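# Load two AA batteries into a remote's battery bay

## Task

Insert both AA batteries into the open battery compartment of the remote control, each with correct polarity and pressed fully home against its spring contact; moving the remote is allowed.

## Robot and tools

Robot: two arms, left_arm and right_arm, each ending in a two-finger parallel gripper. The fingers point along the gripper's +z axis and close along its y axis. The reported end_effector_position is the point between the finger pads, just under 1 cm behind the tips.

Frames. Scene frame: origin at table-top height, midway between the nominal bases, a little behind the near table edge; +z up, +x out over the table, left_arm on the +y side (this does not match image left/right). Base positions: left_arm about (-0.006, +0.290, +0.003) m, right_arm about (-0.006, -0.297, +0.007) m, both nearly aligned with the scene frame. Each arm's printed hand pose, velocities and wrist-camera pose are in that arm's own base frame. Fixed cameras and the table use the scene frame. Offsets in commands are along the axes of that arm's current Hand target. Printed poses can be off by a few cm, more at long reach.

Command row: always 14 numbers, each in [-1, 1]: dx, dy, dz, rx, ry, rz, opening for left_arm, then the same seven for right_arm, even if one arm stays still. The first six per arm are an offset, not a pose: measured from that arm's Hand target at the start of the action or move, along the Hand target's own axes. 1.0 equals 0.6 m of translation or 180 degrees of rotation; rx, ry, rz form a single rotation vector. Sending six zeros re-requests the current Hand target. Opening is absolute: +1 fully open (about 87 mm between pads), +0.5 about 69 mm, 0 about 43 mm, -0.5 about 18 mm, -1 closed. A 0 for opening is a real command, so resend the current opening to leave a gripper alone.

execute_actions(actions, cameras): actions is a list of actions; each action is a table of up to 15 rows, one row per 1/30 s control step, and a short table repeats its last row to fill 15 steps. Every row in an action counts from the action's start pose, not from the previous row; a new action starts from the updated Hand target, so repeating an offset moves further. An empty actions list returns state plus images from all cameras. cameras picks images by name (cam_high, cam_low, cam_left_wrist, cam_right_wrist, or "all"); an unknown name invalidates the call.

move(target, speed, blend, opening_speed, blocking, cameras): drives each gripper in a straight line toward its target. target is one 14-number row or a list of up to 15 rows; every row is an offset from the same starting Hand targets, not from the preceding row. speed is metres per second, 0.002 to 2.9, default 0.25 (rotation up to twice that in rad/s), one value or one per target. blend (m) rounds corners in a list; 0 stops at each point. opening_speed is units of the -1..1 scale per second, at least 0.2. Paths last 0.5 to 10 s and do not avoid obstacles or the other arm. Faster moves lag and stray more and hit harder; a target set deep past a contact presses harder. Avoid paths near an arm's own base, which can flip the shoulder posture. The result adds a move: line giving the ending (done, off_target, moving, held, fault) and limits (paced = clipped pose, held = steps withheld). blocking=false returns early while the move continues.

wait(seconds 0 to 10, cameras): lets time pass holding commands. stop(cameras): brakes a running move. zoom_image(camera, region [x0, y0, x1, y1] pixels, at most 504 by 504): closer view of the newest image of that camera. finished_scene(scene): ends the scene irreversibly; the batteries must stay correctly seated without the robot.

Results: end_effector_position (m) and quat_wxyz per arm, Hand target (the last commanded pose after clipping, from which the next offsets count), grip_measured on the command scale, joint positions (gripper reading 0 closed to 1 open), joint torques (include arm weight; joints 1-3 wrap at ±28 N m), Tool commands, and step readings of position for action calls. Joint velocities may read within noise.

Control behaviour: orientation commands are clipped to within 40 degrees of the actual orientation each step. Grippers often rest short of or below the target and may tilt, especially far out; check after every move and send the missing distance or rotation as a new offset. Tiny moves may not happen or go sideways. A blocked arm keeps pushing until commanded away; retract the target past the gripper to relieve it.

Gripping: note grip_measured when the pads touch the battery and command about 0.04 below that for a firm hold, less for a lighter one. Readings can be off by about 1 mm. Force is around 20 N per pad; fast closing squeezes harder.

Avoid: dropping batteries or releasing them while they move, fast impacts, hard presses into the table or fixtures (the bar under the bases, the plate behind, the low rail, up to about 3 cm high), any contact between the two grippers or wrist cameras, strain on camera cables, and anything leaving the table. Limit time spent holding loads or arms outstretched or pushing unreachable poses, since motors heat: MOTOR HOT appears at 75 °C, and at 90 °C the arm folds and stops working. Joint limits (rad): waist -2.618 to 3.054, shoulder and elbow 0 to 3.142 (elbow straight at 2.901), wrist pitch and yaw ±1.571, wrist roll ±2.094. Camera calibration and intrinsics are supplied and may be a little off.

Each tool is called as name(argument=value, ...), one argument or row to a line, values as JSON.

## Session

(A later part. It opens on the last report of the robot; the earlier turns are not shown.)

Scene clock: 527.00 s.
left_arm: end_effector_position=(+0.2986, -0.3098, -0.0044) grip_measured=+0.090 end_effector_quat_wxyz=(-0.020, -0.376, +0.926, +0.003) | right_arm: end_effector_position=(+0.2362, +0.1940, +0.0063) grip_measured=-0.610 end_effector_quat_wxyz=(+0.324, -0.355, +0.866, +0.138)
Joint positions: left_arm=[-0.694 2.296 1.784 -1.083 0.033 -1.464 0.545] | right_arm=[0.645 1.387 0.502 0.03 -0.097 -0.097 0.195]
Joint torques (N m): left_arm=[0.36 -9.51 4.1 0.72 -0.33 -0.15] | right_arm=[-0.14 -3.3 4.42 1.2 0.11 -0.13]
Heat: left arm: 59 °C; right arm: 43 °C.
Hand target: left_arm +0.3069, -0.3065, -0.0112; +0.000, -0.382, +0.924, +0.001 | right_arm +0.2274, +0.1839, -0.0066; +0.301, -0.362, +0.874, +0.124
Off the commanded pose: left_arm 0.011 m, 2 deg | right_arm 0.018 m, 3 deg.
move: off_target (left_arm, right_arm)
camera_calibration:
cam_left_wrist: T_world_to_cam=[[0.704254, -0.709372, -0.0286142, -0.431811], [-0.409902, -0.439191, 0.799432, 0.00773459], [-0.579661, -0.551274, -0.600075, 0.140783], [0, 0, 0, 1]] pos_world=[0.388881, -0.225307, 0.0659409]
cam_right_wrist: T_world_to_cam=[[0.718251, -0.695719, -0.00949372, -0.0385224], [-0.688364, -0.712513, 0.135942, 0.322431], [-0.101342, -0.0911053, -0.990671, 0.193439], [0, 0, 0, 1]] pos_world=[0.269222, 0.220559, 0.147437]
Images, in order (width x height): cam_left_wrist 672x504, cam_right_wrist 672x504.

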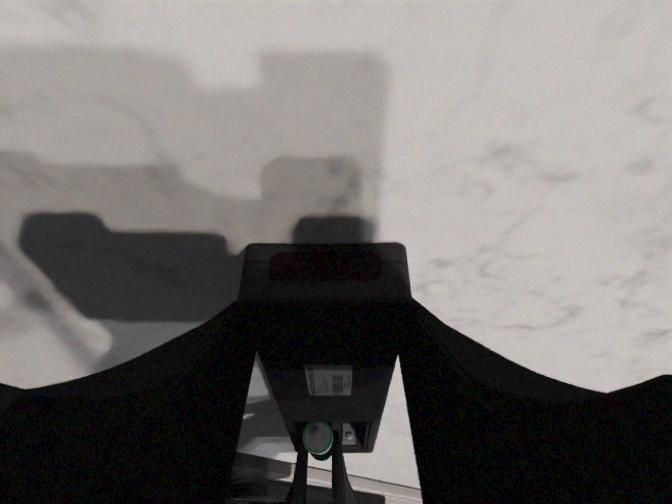

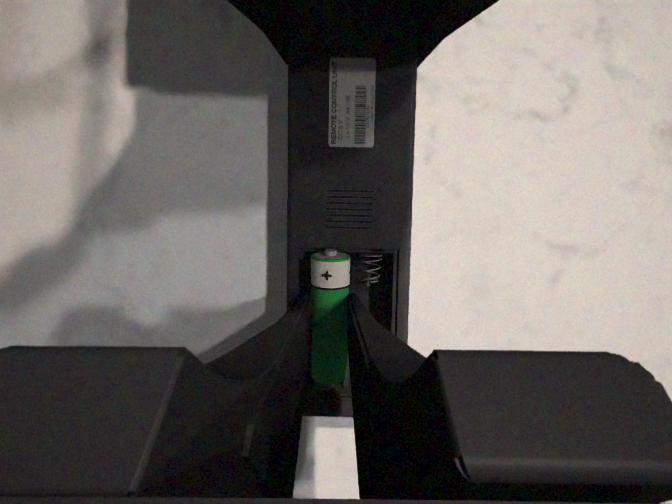

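move(
  target=[0,0,0,0,0,0,0.05, -0.0193,0,0.0023,0,0,0,-0.72],
  speed=0.04,
  cameras=["cam_right_wrist","cam_left_wrist"],
)

zoom_image(
  camera="cam_right_wrist",
  region=[280, 230, 410, 330],
)

zoom_image(
  camera="cam_left_wrist",
  region=[290, 410, 380, 480],
)

Scene clock: 534.23 s.
left_arm: end_effector_position=(+0.2990, -0.3094, -0.0046) grip_measured=+0.090 end_effector_quat_wxyz=(-0.019, -0.376, +0.926, +0.003) | right_arm: end_effector_position=(+0.2371, +0.1947, +0.0060) grip_measured=-0.610 end_effector_quat_wxyz=(+0.317, -0.356, +0.869, +0.136)
Joint positions: left_arm=[-0.694 2.296 1.784 -1.083 0.03 -1.465 0.545] | right_arm=[0.645 1.402 0.523 0.006 -0.097 -0.097 0.195]
Joint torques (N m): left_arm=[0.35 -9.52 4.12 0.71 -0.3 -0.15] | right_arm=[0.02 -2.8 6.48 1.18 0.18 -0.11]
Heat: left arm: 59 °C; right arm: 42 °C.
Hand target: left_arm +0.3069, -0.3065, -0.0112; +0.000, -0.382, +0.924, +0.001 | right_arm +0.2345, +0.1910, -0.0006; +0.301, -0.362, +0.874, +0.124
Off the commanded pose: left_arm 0.011 m, 2 deg | right_arm 0.008 m, 2 deg.
move: off_target (left_arm)
camera_calibration:
cam_left_wrist: T_world_to_cam=[[0.704573, -0.709044, -0.0288735, -0.431838], [-0.411309, -0.441195, 0.797604, 0.00796728], [-0.578275, -0.550094, -0.60249, 0.141012], [0, 0, 0, 1]] pos_world=[0.389082, -0.225107, 0.0661349]
cam_right_wrist: T_world_to_cam=[[0.718105, -0.695828, -0.0121918, -0.0386266], [-0.686379, -0.711029, 0.152716, 0.322688], [-0.114932, -0.101298, -0.988195, 0.198517], [0, 0, 0, 1]] pos_world=[0.27204, 0.222673, 0.146423]
Images, in order (width x height): cam_left_wrist 672x504, cam_right_wrist 672x504.

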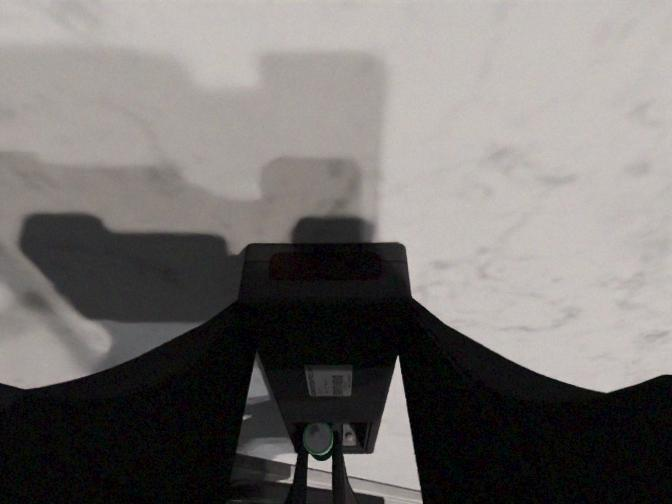

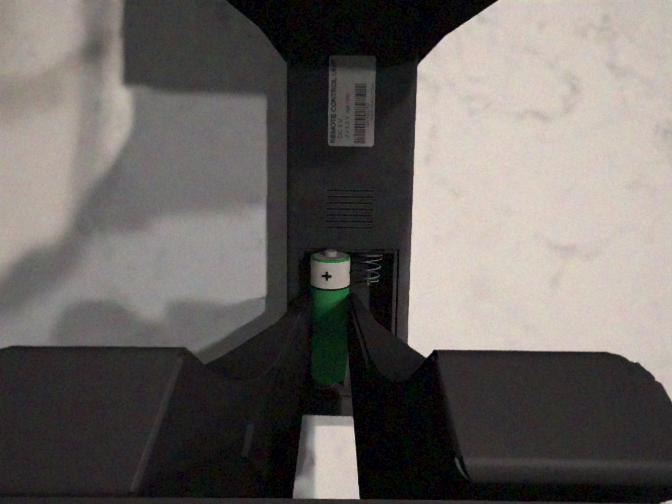

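Scaled by 3.877 from the camera's 672x504 image, which has a finer 960x720 frame.

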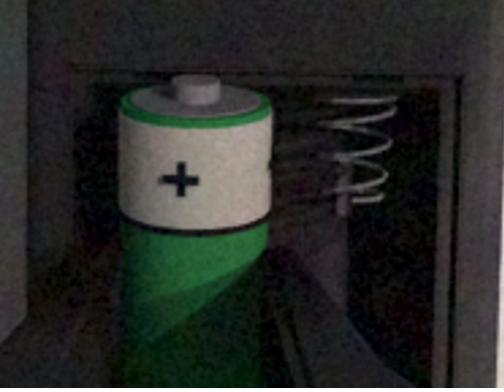

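Scaled by 5.600 from the camera's 672x504 image, which has a finer 960x720 frame.

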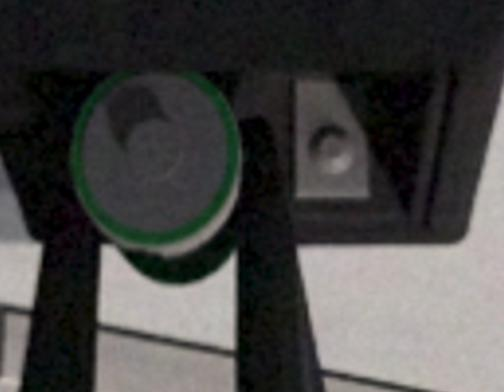

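move(
  target=[0,0,0,0,0,0,0.05, 0,0,0,0,0,0,-0.48],
  speed=0.04,
  opening_speed=0.25,
  cameras=["cam_right_wrist","cam_left_wrist"],
)

zoom_image(
  camera="cam_right_wrist",
  region=[280, 230, 410, 330],
)

zoom_image(
  camera="cam_left_wrist",
  region=[290, 410, 380, 480],
)

Scene clock: 539.37 s.
left_arm: end_effector_position=(+0.2990, -0.3094, -0.0046) grip_measured=+0.090 end_effector_quat_wxyz=(-0.019, -0.376, +0.926, +0.003) | right_arm: end_effector_position=(+0.2357, +0.1909, +0.0007) grip_measured=-0.480 end_effector_quat_wxyz=(+0.308, -0.355, +0.873, +0.128)
Joint positions: left_arm=[-0.694 2.296 1.784 -1.083 0.03 -1.465 0.545] | right_arm=[0.645 1.416 0.523 -0.003 -0.085 -0.097 0.26]
Joint torques (N m): left_arm=[0.31 -9.5 4.11 0.72 -0.31 -0.14] | right_arm=[0.17 -3.79 6.27 1.32 0.07 -0.14]
Heat: left arm: 60 °C; right arm: 42 °C.
Hand target: left_arm +0.3069, -0.3065, -0.0112; +0.000, -0.382, +0.924, +0.001 | right_arm +0.2346, +0.1910, -0.0005; +0.301, -0.361, +0.874, +0.124
Off the commanded pose: left_arm 0.011 m, 2 deg | right_arm 0.002 m, 1 deg.
move: off_target (left_arm)
camera_calibration:
cam_left_wrist: T_world_to_cam=[[0.704573, -0.709044, -0.0288735, -0.431838], [-0.411309, -0.441195, 0.797604, 0.00796728], [-0.578275, -0.550094, -0.60249, 0.141012], [0, 0, 0, 1]] pos_world=[0.389082, -0.225107, 0.0661349]
cam_right_wrist: T_world_to_cam=[[0.712542, -0.701601, -0.00630712, -0.0378551], [-0.689768, -0.702114, 0.176794, 0.318814], [-0.128467, -0.121623, -0.984228, 0.199866], [0, 0, 0, 1]] pos_world=[0.272557, 0.221593, 0.14011]
Images, in order (width x height): cam_left_wrist 672x504, cam_right_wrist 672x504.

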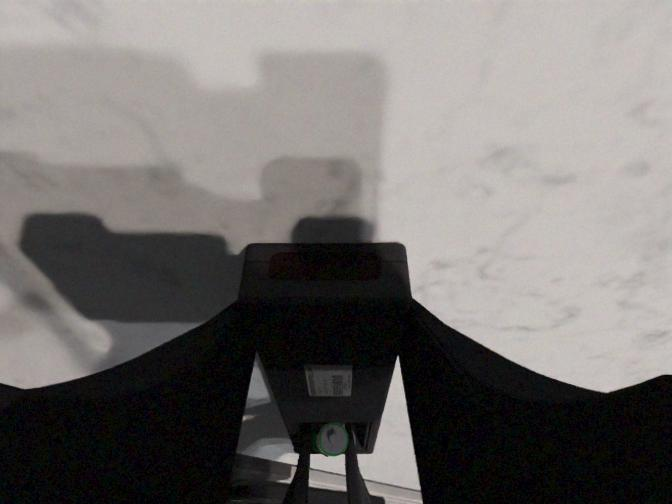

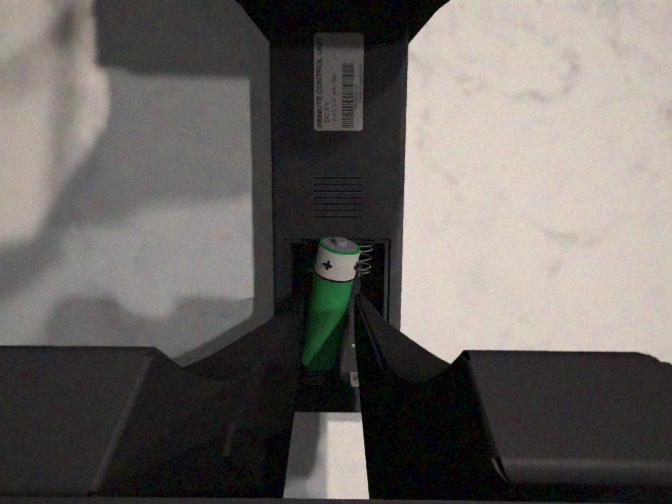

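Scaled by 3.877 from the camera's 672x504 image, which has a finer 960x720 frame.

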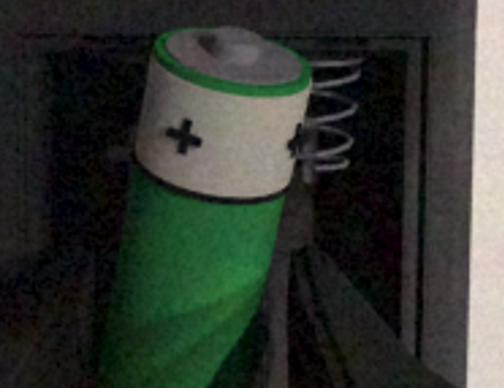

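Scaled by 5.600 from the camera's 672x504 image, which has a finer 960x720 frame.

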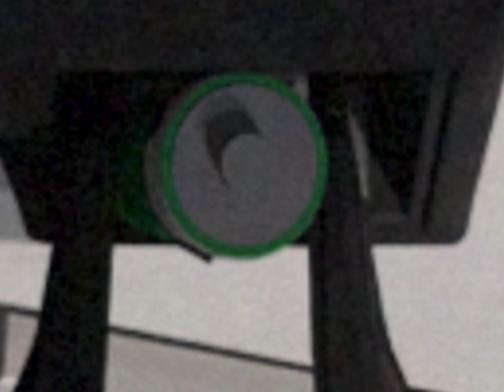

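move(
  target=[0,0,0,0,0,0,0.05, 0,0,0,0,0,0,-0.72],
  speed=0.04,
  opening_speed=0.4,
  cameras=["cam_right_wrist","cam_left_wrist"],
)

zoom_image(
  camera="cam_right_wrist",
  region=[260, 220, 420, 420],
)

zoom_image(
  camera="cam_left_wrist",
  region=[290, 410, 380, 480],
)

Scene clock: 550.57 s.
left_arm: end_effector_position=(+0.2990, -0.3094, -0.0046) grip_measured=+0.090 end_effector_quat_wxyz=(-0.019, -0.376, +0.926, +0.003) | right_arm: end_effector_position=(+0.2355, +0.1908, +0.0006) grip_measured=-0.593 end_effector_quat_wxyz=(+0.307, -0.355, +0.874, +0.128)
Joint positions: left_arm=[-0.694 2.296 1.784 -1.083 0.03 -1.465 0.545] | right_arm=[0.645 1.416 0.523 -0.004 -0.085 -0.097 0.204]
Joint torques (N m): left_arm=[0.38 -9.52 4.12 0.71 -0.3 -0.15] | right_arm=[0.08 -3.85 6.52 1.24 0.05 -0.11]
Heat: left arm: 60 °C; right arm: 42 °C.
Hand target: left_arm +0.3069, -0.3065, -0.0112; +0.000, -0.382, +0.924, +0.001 | right_arm +0.2345, +0.1910, -0.0005; +0.301, -0.362, +0.874, +0.124
Off the commanded pose: left_arm 0.011 m, 2 deg | right_arm 0.001 m, 1 deg.
move: off_target (left_arm)
camera_calibration:
cam_left_wrist: T_world_to_cam=[[0.704573, -0.709044, -0.0288735, -0.431838], [-0.411309, -0.441195, 0.797604, 0.00796728], [-0.578275, -0.550094, -0.60249, 0.141012], [0, 0, 0, 1]] pos_world=[0.389082, -0.225107, 0.0661349]
cam_right_wrist: T_world_to_cam=[[0.712568, -0.701573, -0.00646772, -0.0378472], [-0.689573, -0.70202, 0.177923, 0.318619], [-0.129366, -0.122322, -0.984023, 0.20004], [0, 0, 0, 1]] pos_world=[0.272558, 0.221594, 0.139909]
Images, in order (width x height): cam_left_wrist 672x504, cam_right_wrist 672x504.

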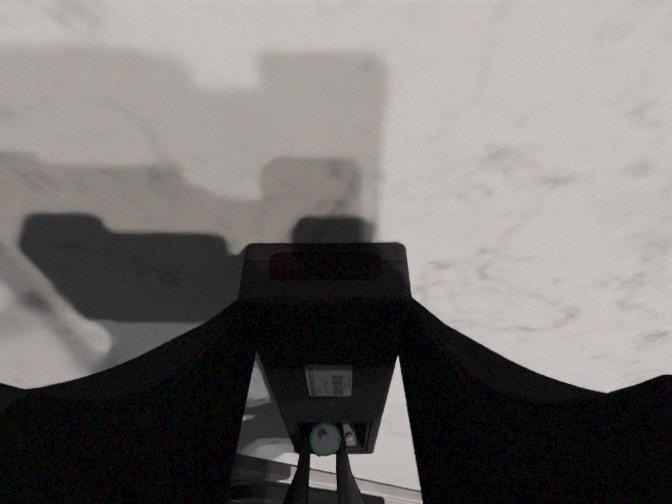

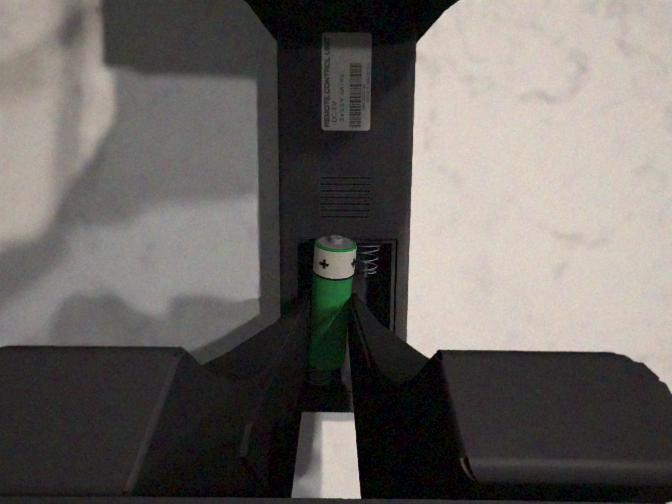

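Scaled by 2.520 from the camera's 672x504 image, which has a finer 960x720 frame.

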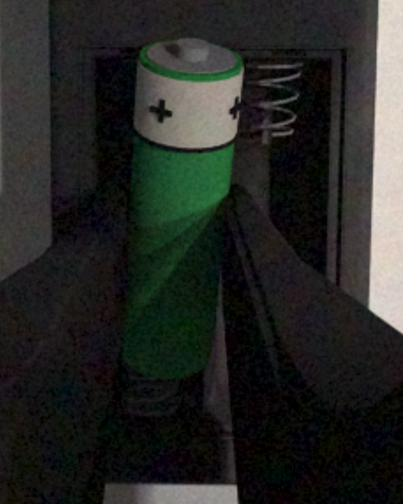

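Scaled by 5.600 from the camera's 672x504 image, which has a finer 960x720 frame.

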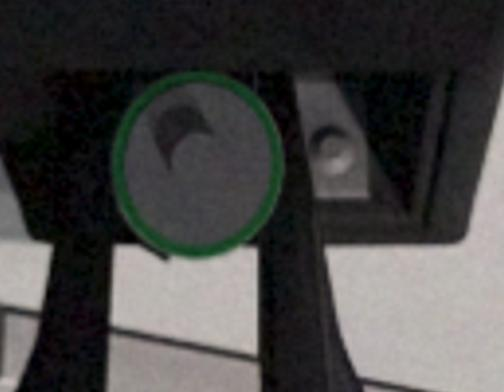

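move(
  target=[0,0,0,0,0,0,0.05, 0.0117,0,-0.0177,0,0,0,-0.72],
  speed=0.04,
  cameras=["cam_right_wrist","cam_left_wrist"],
)

zoom_image(
  camera="cam_right_wrist",
  region=[260, 220, 420, 420],
)

zoom_image(
  camera="cam_left_wrist",
  region=[290, 410, 380, 480],
)

Scene clock: 562.10 s.
left_arm: end_effector_position=(+0.2990, -0.3094, -0.0046) grip_measured=+0.090 end_effector_quat_wxyz=(-0.019, -0.376, +0.926, +0.003) | right_arm: end_effector_position=(+0.2327, +0.1887, +0.0061) grip_measured=-0.601 end_effector_quat_wxyz=(+0.313, -0.355, +0.871, +0.129)
Joint positions: left_arm=[-0.694 2.296 1.784 -1.083 0.03 -1.465 0.545] | right_arm=[0.645 1.375 0.511 -0.02 -0.085 -0.098 0.2]
Joint torques (N m): left_arm=[0.36 -9.54 4.1 0.71 -0.3 -0.14] | right_arm=[-0.39 -5.53 5.07 1.11 0.06 -0.17]
Heat: left arm: 60 °C; right arm: 42 °C.
Hand target: left_arm +0.3069, -0.3065, -0.0112; +0.000, -0.382, +0.924, +0.001 | right_arm +0.2260, +0.1824, +0.0035; +0.301, -0.362, +0.874, +0.124
Off the commanded pose: left_arm 0.011 m, 2 deg | right_arm 0.010 m, 2 deg.
move: off_target (left_arm)
camera_calibration:
cam_left_wrist: T_world_to_cam=[[0.704573, -0.709044, -0.0288735, -0.431838], [-0.411309, -0.441195, 0.797604, 0.00796728], [-0.578275, -0.550094, -0.60249, 0.141012], [0, 0, 0, 1]] pos_world=[0.389082, -0.225107, 0.0661349]
cam_right_wrist: T_world_to_cam=[[0.712822, -0.701332, -0.00433316, -0.0373481], [-0.691181, -0.703527, 0.165285, 0.31498], [-0.118968, -0.114824, -0.986236, 0.20101], [0, 0, 0, 1]] pos_world=[0.268245, 0.218484, 0.14602]
Images, in order (width x height): cam_left_wrist 672x504, cam_right_wrist 672x504.

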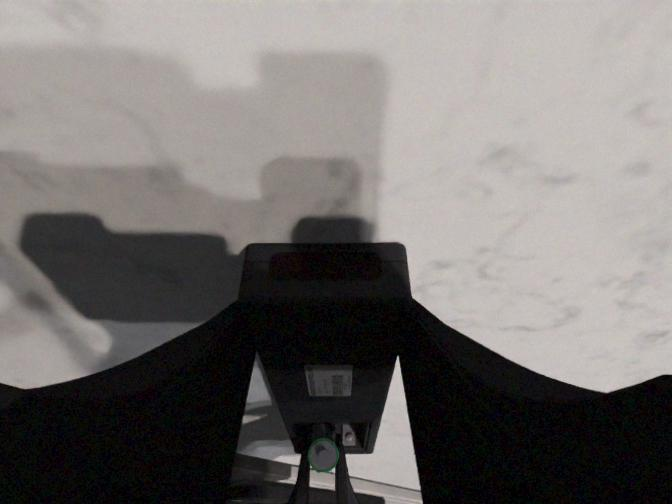

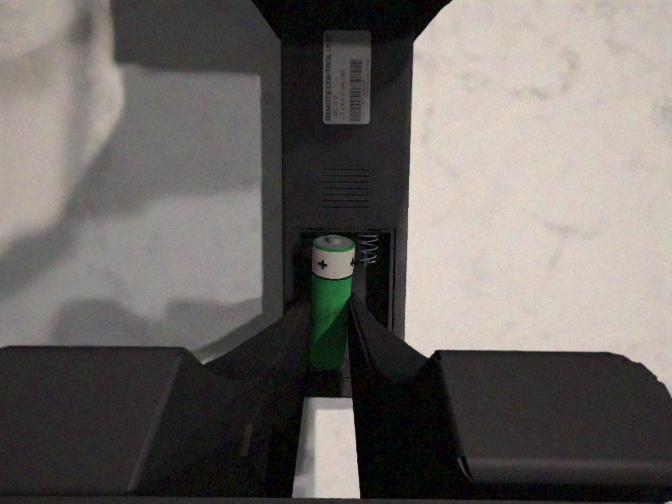

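Scaled by 2.520 from the camera's 672x504 image, which has a finer 960x720 frame.

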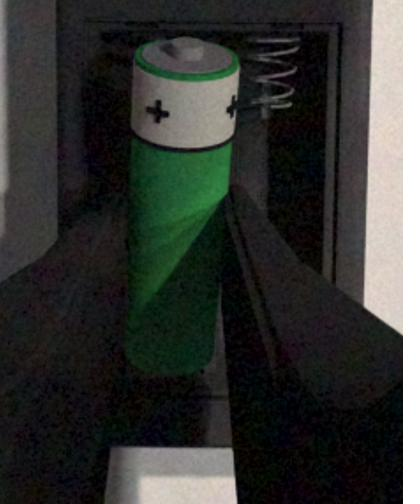

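Scaled by 5.600 from the camera's 672x504 image, which has a finer 960x720 frame.

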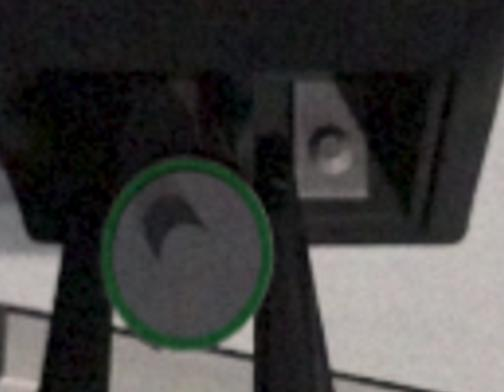

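move(
  target=[0,0,0,0,0,0,0.05, 0.0108,0,-0.0022,0,0,0,-0.72],
  speed=0.04,
  cameras=["cam_right_wrist","cam_left_wrist"],
)

zoom_image(
  camera="cam_right_wrist",
  region=[260, 220, 420, 420],
)

zoom_image(
  camera="cam_left_wrist",
  region=[290, 410, 380, 480],
)

Scene clock: 570.97 s.
left_arm: end_effector_position=(+0.2990, -0.3094, -0.0046) grip_measured=+0.090 end_effector_quat_wxyz=(-0.019, -0.376, +0.926, +0.003) | right_arm: end_effector_position=(+0.2312, +0.1874, +0.0063) grip_measured=-0.601 end_effector_quat_wxyz=(+0.320, -0.355, +0.868, +0.131)
Joint positions: left_arm=[-0.694 2.296 1.784 -1.083 0.03 -1.465 0.545] | right_arm=[0.645 1.357 0.489 -0.001 -0.085 -0.1 0.2]
Joint torques (N m): left_arm=[0.36 -9.52 4.05 0.72 -0.3 -0.15] | right_arm=[-0.81 -5.63 4.62 1.06 -0.03 -0.23]
Heat: left arm: 60 °C; right arm: 42 °C.
Hand target: left_arm +0.3069, -0.3065, -0.0112; +0.000, -0.382, +0.924, +0.001 | right_arm +0.2218, +0.1783, +0.0005; +0.301, -0.362, +0.874, +0.124
Off the commanded pose: left_arm 0.011 m, 2 deg | right_arm 0.014 m, 3 deg.
move: off_target (left_arm, right_arm)
camera_calibration:
cam_left_wrist: T_world_to_cam=[[0.704573, -0.709044, -0.0288735, -0.431838], [-0.411309, -0.441195, 0.797604, 0.00796728], [-0.578275, -0.550094, -0.60249, 0.141012], [0, 0, 0, 1]] pos_world=[0.389082, -0.225107, 0.0661349]
cam_right_wrist: T_world_to_cam=[[0.714325, -0.699814, -0.000451085, -0.0378235], [-0.691762, -0.706203, 0.150805, 0.313703], [-0.105854, -0.107412, -0.988563, 0.196506], [0, 0, 0, 1]] pos_world=[0.264827, 0.216176, 0.146933]
Images, in order (width x height): cam_left_wrist 672x504, cam_right_wrist 672x504.

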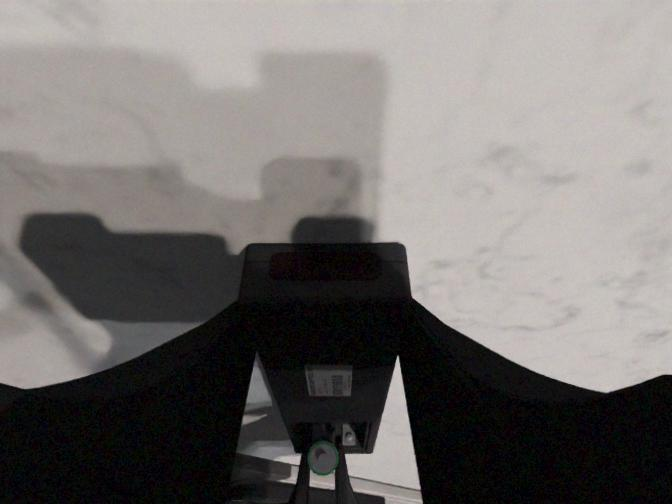

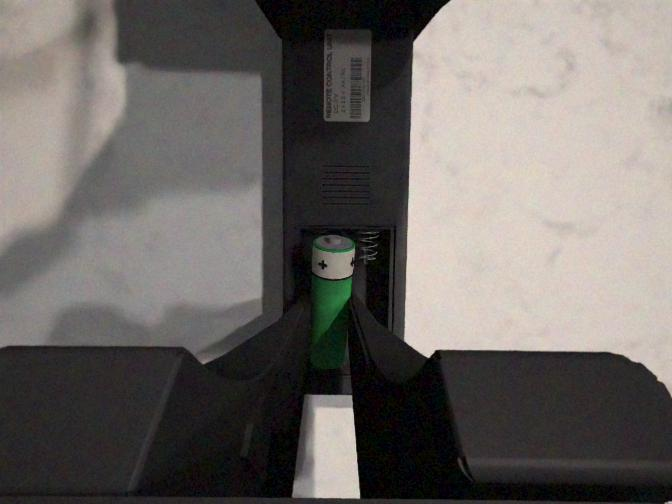

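Scaled by 2.520 from the camera's 672x504 image, which has a finer 960x720 frame.

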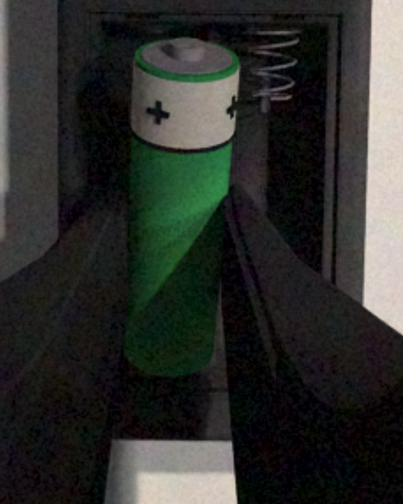

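Scaled by 5.600 from the camera's 672x504 image, which has a finer 960x720 frame.

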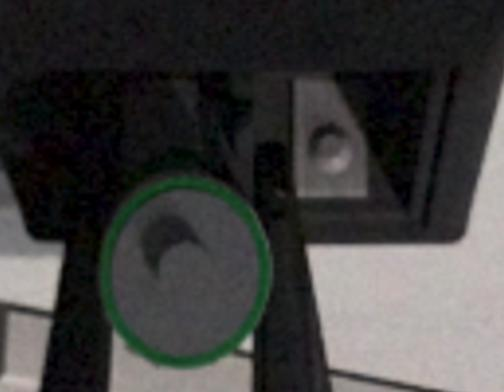

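move(
  target=[0,0,0,0,0,0,0.05, 0,0.0083,0,-0.0103,0,-0.0131,-0.72],
  speed=0.04,
  cameras=["cam_right_wrist","cam_left_wrist"],
)

zoom_image(
  camera="cam_right_wrist",
  region=[260, 220, 420, 420],
)

zoom_image(
  camera="cam_left_wrist",
  region=[290, 410, 380, 480],
)

Scene clock: 582.40 s.
left_arm: end_effector_position=(+0.2989, -0.3095, -0.0045) grip_measured=+0.090 end_effector_quat_wxyz=(-0.019, -0.376, +0.926, +0.003) | right_arm: end_effector_position=(+0.2306, +0.1885, +0.0065) grip_measured=-0.601 end_effector_quat_wxyz=(+0.321, -0.375, +0.860, +0.132)
Joint positions: left_arm=[-0.694 2.296 1.784 -1.083 0.03 -1.465 0.545] | right_arm=[0.645 1.357 0.489 -0.001 -0.101 -0.14 0.2]
Joint torques (N m): left_arm=[0.34 -9.55 4.14 0.72 -0.3 -0.14] | right_arm=[-0.35 -5.52 4.72 0.98 -0.11 -0.19]
Heat: left arm: 61 °C; right arm: 41 °C.
Hand target: left_arm +0.3069, -0.3066, -0.0112; +0.000, -0.382, +0.924, +0.001 | right_arm +0.2183, +0.1818, +0.0006; +0.297, -0.384, +0.864, +0.132
Off the commanded pose: left_arm 0.011 m, 2 deg | right_arm 0.015 m, 3 deg.
move: off_target (left_arm, right_arm)
camera_calibration:
cam_left_wrist: T_world_to_cam=[[0.704525, -0.70909, -0.0289161, -0.431827], [-0.411102, -0.44099, 0.797824, 0.00791766], [-0.578481, -0.550199, -0.602196, 0.141049], [0, 0, 0, 1]] pos_world=[0.389082, -0.225107, 0.0661357]
cam_right_wrist: T_world_to_cam=[[0.741943, -0.670341, 0.0128276, -0.0486908], [-0.664324, -0.732431, 0.149057, 0.312644], [-0.0905235, -0.119113, -0.988745, 0.195421], [0, 0, 0, 1]] pos_world=[0.261513, 0.219628, 0.147244]
Images, in order (width x height): cam_left_wrist 672x504, cam_right_wrist 672x504.

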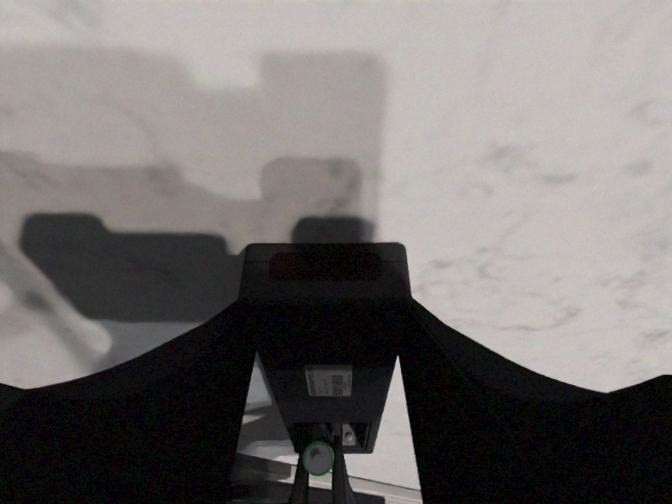

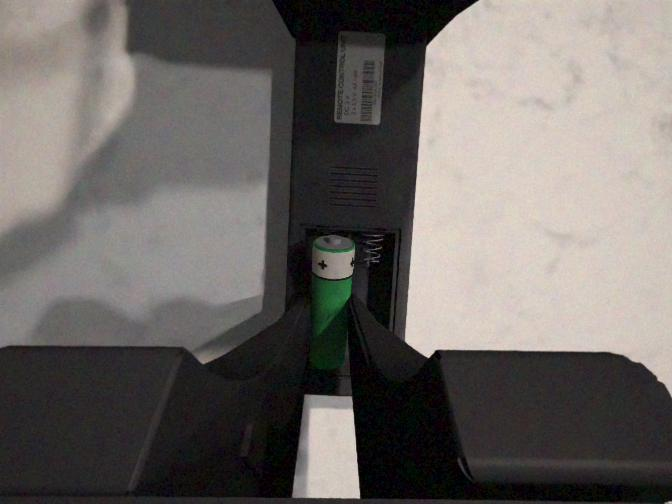

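Scaled by 2.520 from the camera's 672x504 image, which has a finer 960x720 frame.

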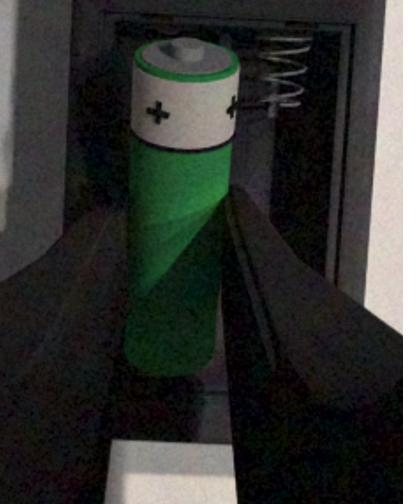

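Scaled by 5.600 from the camera's 672x504 image, which has a finer 960x720 frame.

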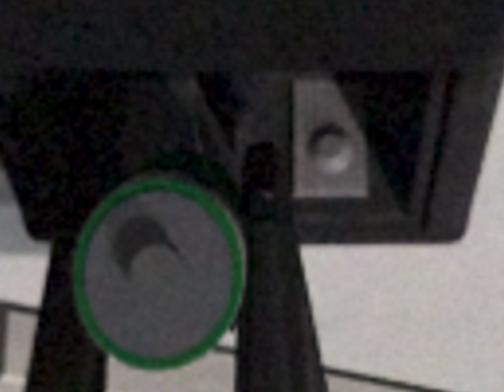

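move(
  target=[0,0,0,0,0,0,0.05, 0.0095,0,0.0095,0,0.0222,0,-0.72],
  speed=0.04,
  cameras=["cam_right_wrist","cam_left_wrist"],
)

zoom_image(
  camera="cam_right_wrist",
  region=[260, 220, 420, 420],
)

zoom_image(
  camera="cam_left_wrist",
  region=[290, 410, 380, 480],
)

Scene clock: 587.27 s.
left_arm: end_effector_position=(+0.2989, -0.3095, -0.0045) grip_measured=+0.090 end_effector_quat_wxyz=(-0.019, -0.376, +0.926, +0.003) | right_arm: end_effector_position=(+0.2314, +0.1892, +0.0029) grip_measured=-0.601 end_effector_quat_wxyz=(+0.305, -0.377, +0.865, +0.128)
Joint positions: left_arm=[-0.694 2.296 1.784 -1.083 0.03 -1.465 0.545] | right_arm=[0.645 1.393 0.52 -0.03 -0.102 -0.141 0.2]
Joint torques (N m): left_arm=[0.34 -9.54 4.1 0.71 -0.3 -0.15] | right_arm=[0.47 -3.43 5.98 0.72 0.04 -0.21]
Heat: left arm: 61 °C; right arm: 41 °C.
Hand target: left_arm +0.3069, -0.3066, -0.0112; +0.000, -0.382, +0.924, +0.001 | right_arm +0.2175, +0.1810, -0.0075; +0.267, -0.389, +0.874, +0.119
Off the commanded pose: left_arm 0.011 m, 2 deg | right_arm 0.019 m, 5 deg.
move: off_target (left_arm, right_arm)
camera_calibration:
cam_left_wrist: T_world_to_cam=[[0.704525, -0.70909, -0.0289161, -0.431827], [-0.411102, -0.44099, 0.797824, 0.00791766], [-0.578481, -0.550199, -0.602196, 0.141049], [0, 0, 0, 1]] pos_world=[0.389082, -0.225107, 0.0661357]
cam_right_wrist: T_world_to_cam=[[0.742796, -0.669486, 0.00650669, -0.0491513], [-0.659177, -0.729587, 0.182174, 0.312453], [-0.117216, -0.139607, -0.983245, 0.202001], [0, 0, 0, 1]] pos_world=[0.266149, 0.223256, 0.142016]
Images, in order (width x height): cam_left_wrist 672x504, cam_right_wrist 672x504.

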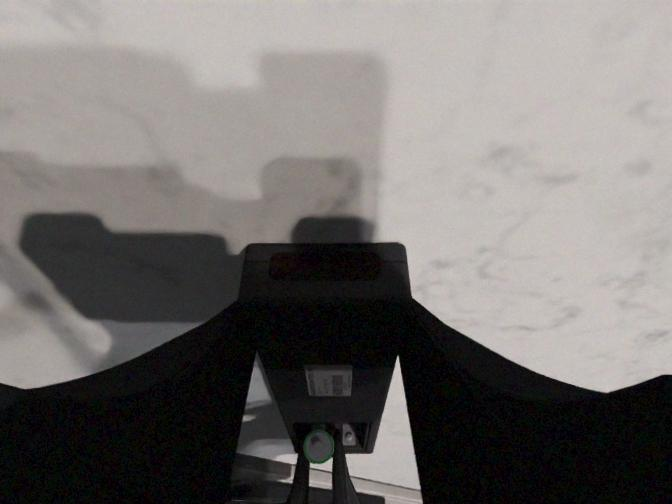

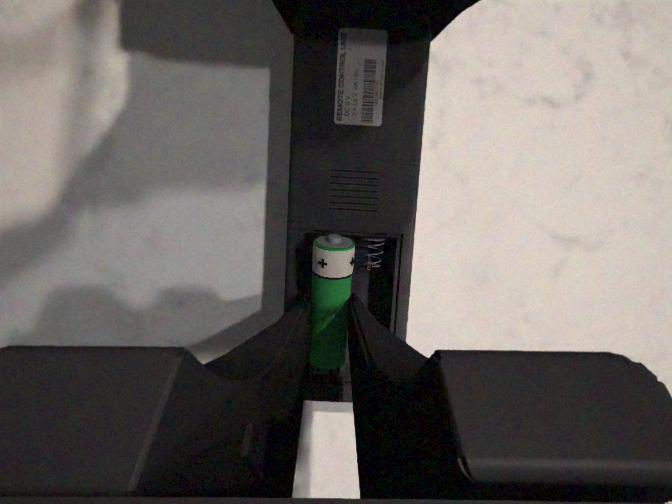

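Scaled by 2.520 from the camera's 672x504 image, which has a finer 960x720 frame.

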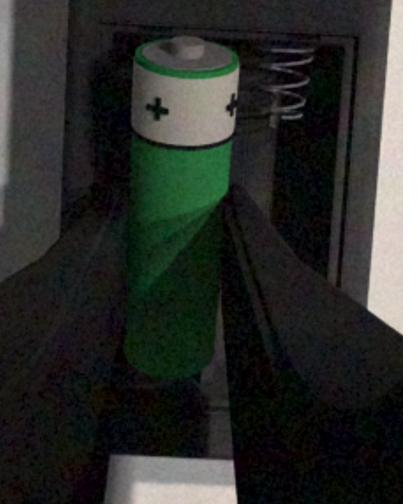

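Scaled by 5.600 from the camera's 672x504 image, which has a finer 960x720 frame.

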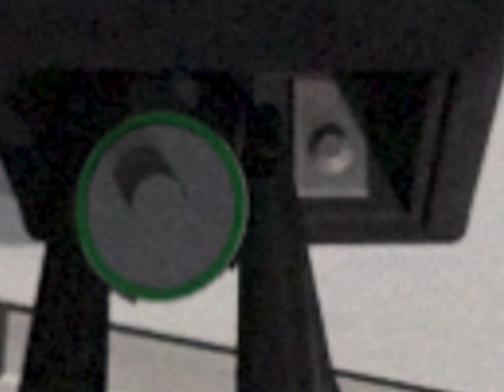

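move(
  target=[0,0,0,0,0,0,0.05, 0.0147,0,-0.002,0,0.033,0,-0.75],
  speed=0.04,
  cameras=["cam_right_wrist","cam_left_wrist"],
)

zoom_image(
  camera="cam_right_wrist",
  region=[260, 220, 420, 420],
)

zoom_image(
  camera="cam_left_wrist",
  region=[290, 410, 380, 480],
)

Scene clock: 602.33 s.
left_arm: end_effector_position=(+0.2989, -0.3095, -0.0045) grip_measured=+0.090 end_effector_quat_wxyz=(-0.019, -0.376, +0.926, +0.003) | right_arm: end_effector_position=(+0.2302, +0.1901, +0.0015) grip_measured=-0.601 end_effector_quat_wxyz=(+0.270, -0.383, +0.875, +0.119)
Joint positions: left_arm=[-0.694 2.296 1.784 -1.083 0.03 -1.465 0.545] | right_arm=[0.652 1.443 0.595 -0.131 -0.099 -0.144 0.2]
Joint torques (N m): left_arm=[0.38 -9.5 4.08 0.71 -0.29 -0.15] | right_arm=[0.53 -3.37 5.68 0.47 0.14 -0.18]
Heat: left arm: 61 °C; right arm: 43 °C.
Hand target: left_arm +0.3069, -0.3066, -0.0112; +0.000, -0.382, +0.924, +0.001 | right_arm +0.2122, +0.1751, -0.0115; +0.221, -0.394, +0.886, +0.098
Off the commanded pose: left_arm 0.011 m, 2 deg | right_arm 0.027 m, 6 deg.
move: off_target (left_arm, right_arm)
camera_calibration:
cam_left_wrist: T_world_to_cam=[[0.704525, -0.70909, -0.0289161, -0.431827], [-0.411102, -0.44099, 0.797824, 0.00791766], [-0.578481, -0.550199, -0.602196, 0.141049], [0, 0, 0, 1]] pos_world=[0.389082, -0.225107, 0.0661357]
cam_right_wrist: T_world_to_cam=[[0.748001, -0.663685, -0.00412863, -0.0498878], [-0.640894, -0.723903, 0.255381, 0.3071], [-0.172481, -0.188379, -0.966832, 0.222564], [0, 0, 0, 1]] pos_world=[0.272522, 0.231127, 0.136548]
Images, in order (width x height): cam_left_wrist 672x504, cam_right_wrist 672x504.

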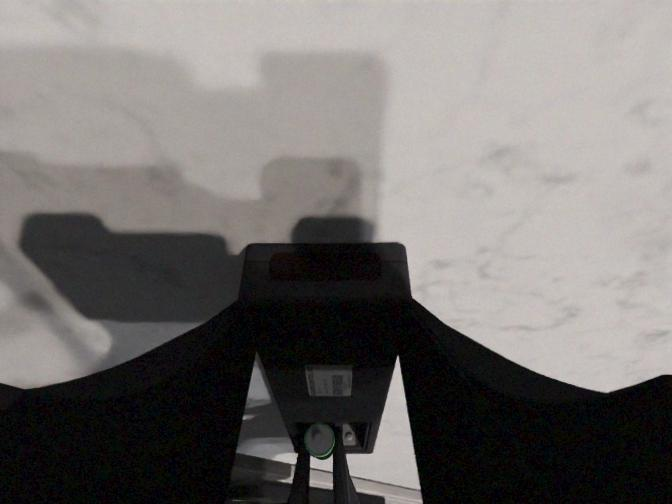

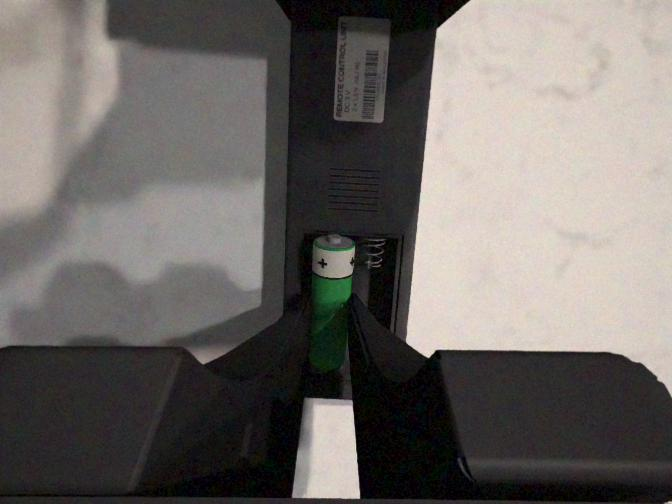

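Scaled by 2.520 from the camera's 672x504 image, which has a finer 960x720 frame.

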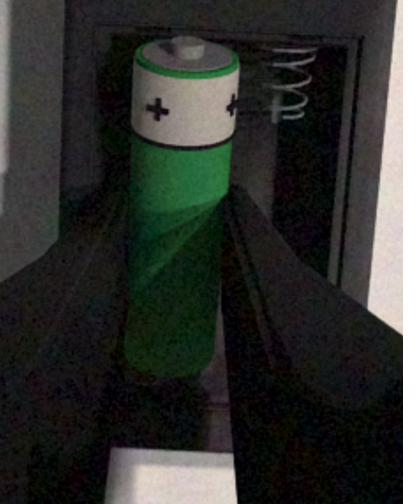

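Scaled by 5.600 from the camera's 672x504 image, which has a finer 960x720 frame.

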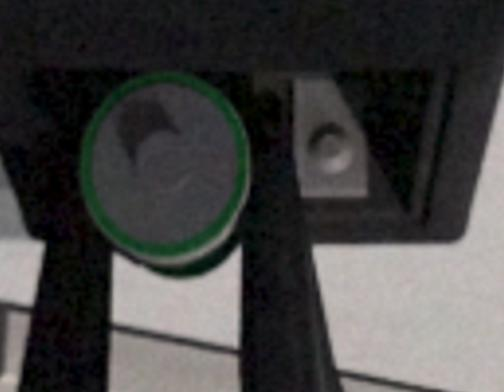

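move(
  target=[0,0,0,0,0,0,0.05, -0.0103,0,-0.0191,0,-0.02,0,-0.75],
  speed=0.04,
  cameras=["cam_right_wrist","cam_left_wrist"],
)

zoom_image(
  camera="cam_right_wrist",
  region=[260, 220, 420, 420],
)

zoom_image(
  camera="cam_left_wrist",
  region=[290, 410, 380, 480],
)

Scene clock: 612.10 s.
left_arm: end_effector_position=(+0.2965, -0.3123, -0.0043) grip_measured=+0.089 end_effector_quat_wxyz=(-0.024, -0.374, +0.927, +0.000) | right_arm: end_effector_position=(+0.2222, +0.1838, +0.0056) grip_measured=-0.601 end_effector_quat_wxyz=(+0.269, -0.384, +0.875, +0.118)
Joint positions: left_arm=[-0.698 2.296 1.783 -1.081 0.042 -1.465 0.545] | right_arm=[0.652 1.389 0.572 -0.165 -0.099 -0.146 0.199]
Joint torques (N m): left_arm=[0.62 -9.54 4.29 0.7 -0.41 -0.14] | right_arm=[-0.36 -5.59 4.9 0.9 0.02 -0.15]
Heat: left arm: 61 °C; right arm: 42 °C.
Hand target: left_arm +0.3069, -0.3066, -0.0111; +0.000, -0.382, +0.924, +0.001 | right_arm +0.2123, +0.1751, +0.0016; +0.249, -0.391, +0.879, +0.111
Off the commanded pose: left_arm 0.014 m, 3 deg | right_arm 0.014 m, 3 deg.
move: off_target (left_arm, right_arm)
camera_calibration:
cam_left_wrist: T_world_to_cam=[[0.701859, -0.711805, -0.0269735, -0.432211], [-0.407056, -0.431868, 0.804857, 0.00714748], [-0.58455, -0.553916, -0.592855, 0.138936], [0, 0, 0, 1]] pos_world=[0.387476, -0.227604, 0.064958]
cam_right_wrist: T_world_to_cam=[[0.749106, -0.662444, -0.00295091, -0.0485374], [-0.639521, -0.724332, 0.257595, 0.296107], [-0.17278, -0.191079, -0.966248, 0.224545], [0, 0, 0, 1]] pos_world=[0.264523, 0.225232, 0.140547]
Images, in order (width x height): cam_left_wrist 672x504, cam_right_wrist 672x504.

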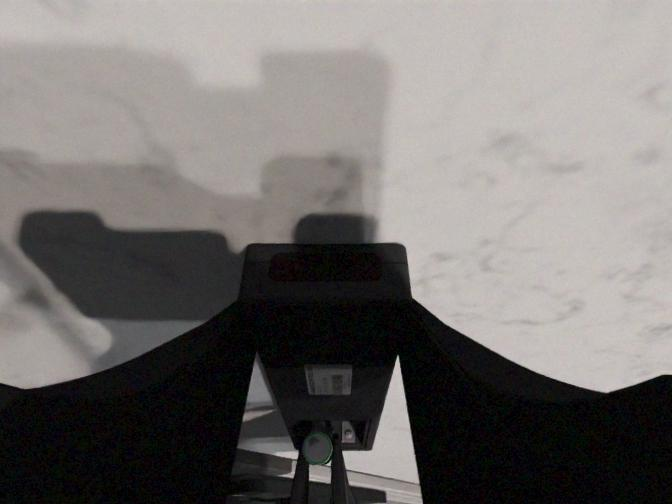

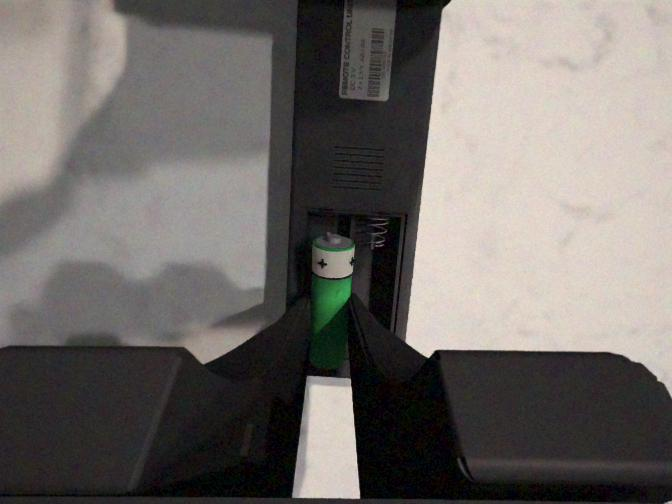

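Scaled by 2.520 from the camera's 672x504 image, which has a finer 960x720 frame.

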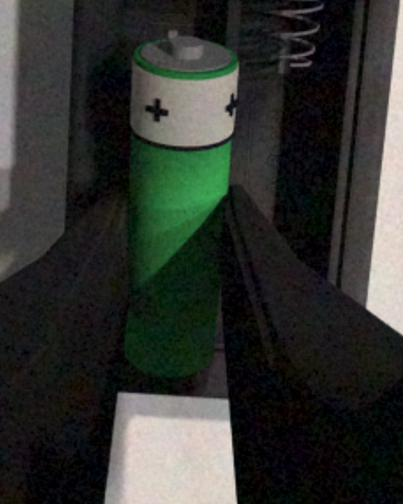

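Scaled by 5.600 from the camera's 672x504 image, which has a finer 960x720 frame.

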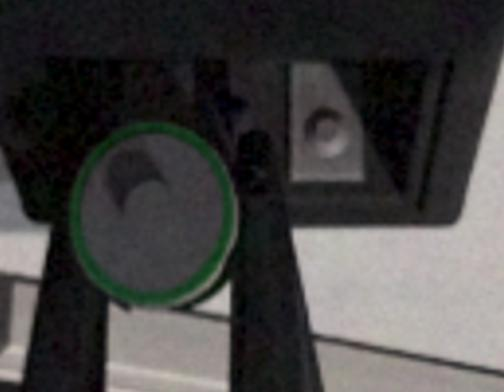

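move(
  target=[0,0,0,0,0,0,0.05, -0.0287,0,-0.0735,0,0,0,-0.75],
  speed=0.06,
  cameras=["cam_right_wrist","cam_left_wrist"],
)

zoom_image(
  camera="cam_right_wrist",
  region=[260, 170, 420, 420],
)

zoom_image(
  camera="cam_left_wrist",
  region=[270, 400, 390, 490],
)

Scene clock: 630.93 s.
left_arm: end_effector_position=(+0.2966, -0.3123, -0.0043) grip_measured=+0.089 end_effector_quat_wxyz=(-0.024, -0.374, +0.927, +0.000) | right_arm: end_effector_position=(+0.1951, +0.1629, +0.0351) grip_measured=-0.602 end_effector_quat_wxyz=(+0.225, -0.389, +0.887, +0.107)
Joint positions: left_arm=[-0.698 2.296 1.783 -1.081 0.042 -1.465 0.545] | right_arm=[0.652 1.248 0.644 -0.473 -0.099 -0.15 0.199]
Joint torques (N m): left_arm=[0.68 -9.5 4.23 0.68 -0.41 -0.14] | right_arm=[-0.83 -5.04 8.28 1.29 0.01 -0.17]
Heat: left arm: 62 °C; right arm: 42 °C.
Hand target: left_arm +0.3069, -0.3066, -0.0111; +0.000, -0.382, +0.924, +0.000 | right_arm +0.2066, +0.1688, +0.0481; +0.249, -0.391, +0.879, +0.111
Off the commanded pose: left_arm 0.014 m, 3 deg | right_arm 0.018 m, 3 deg.
move: off_target (left_arm, right_arm)
camera_calibration:
cam_left_wrist: T_world_to_cam=[[0.701865, -0.711812, -0.0266199, -0.432238], [-0.40723, -0.43164, 0.804891, 0.00726453], [-0.584422, -0.554085, -0.592825, 0.138846], [0, 0, 0, 1]] pos_world=[0.387476, -0.227604, 0.0649579]
cam_right_wrist: T_world_to_cam=[[0.750428, -0.660661, -0.0196126, -0.0419651], [-0.614599, -0.708409, 0.347022, 0.24545], [-0.243158, -0.248361, -0.937652, 0.266356], [0, 0, 0, 1]] pos_world=[0.247112, 0.212307, 0.16375]
Images, in order (width x height): cam_left_wrist 672x504, cam_right_wrist 672x504.

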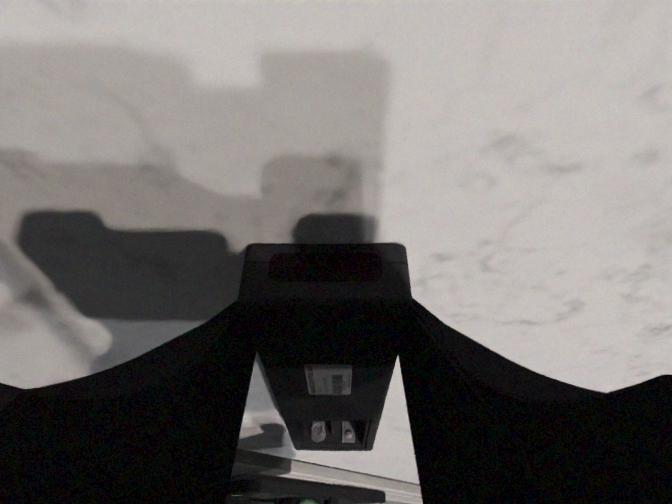

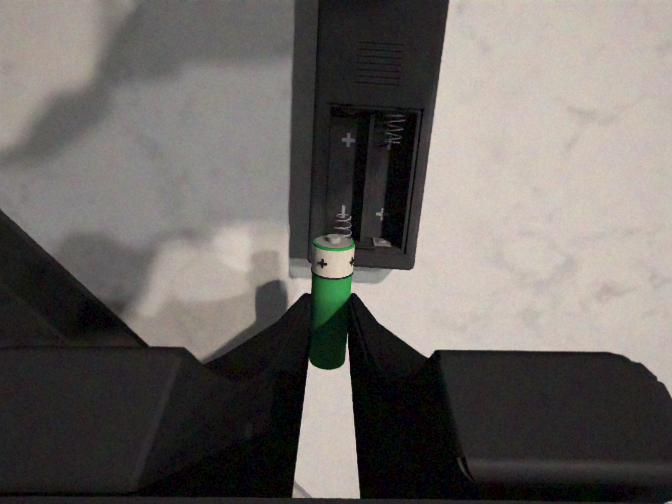

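Scaled by 2.016 from the camera's 672x504 image, which has a finer 960x720 frame.

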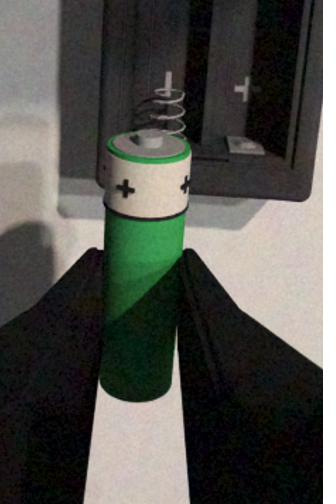

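Scaled by 4.200 from the camera's 672x504 image, which has a finer 960x720 frame.

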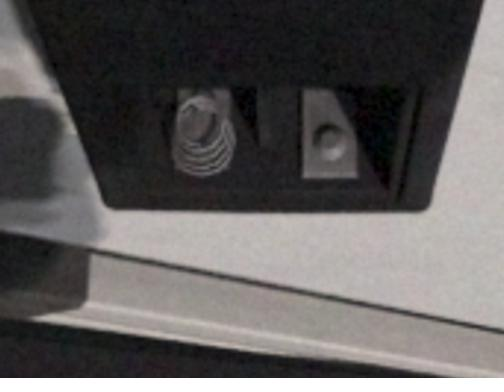

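zoom_image(
  camera="cam_right_wrist",
  region=[290, 90, 450, 290],
)

Scaled by 2.520 from the camera's 672x504 image, which has a finer 960x720 frame.

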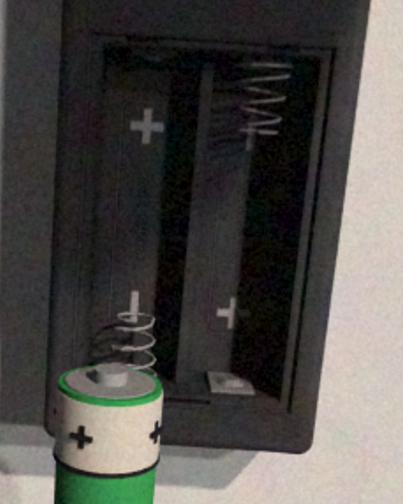

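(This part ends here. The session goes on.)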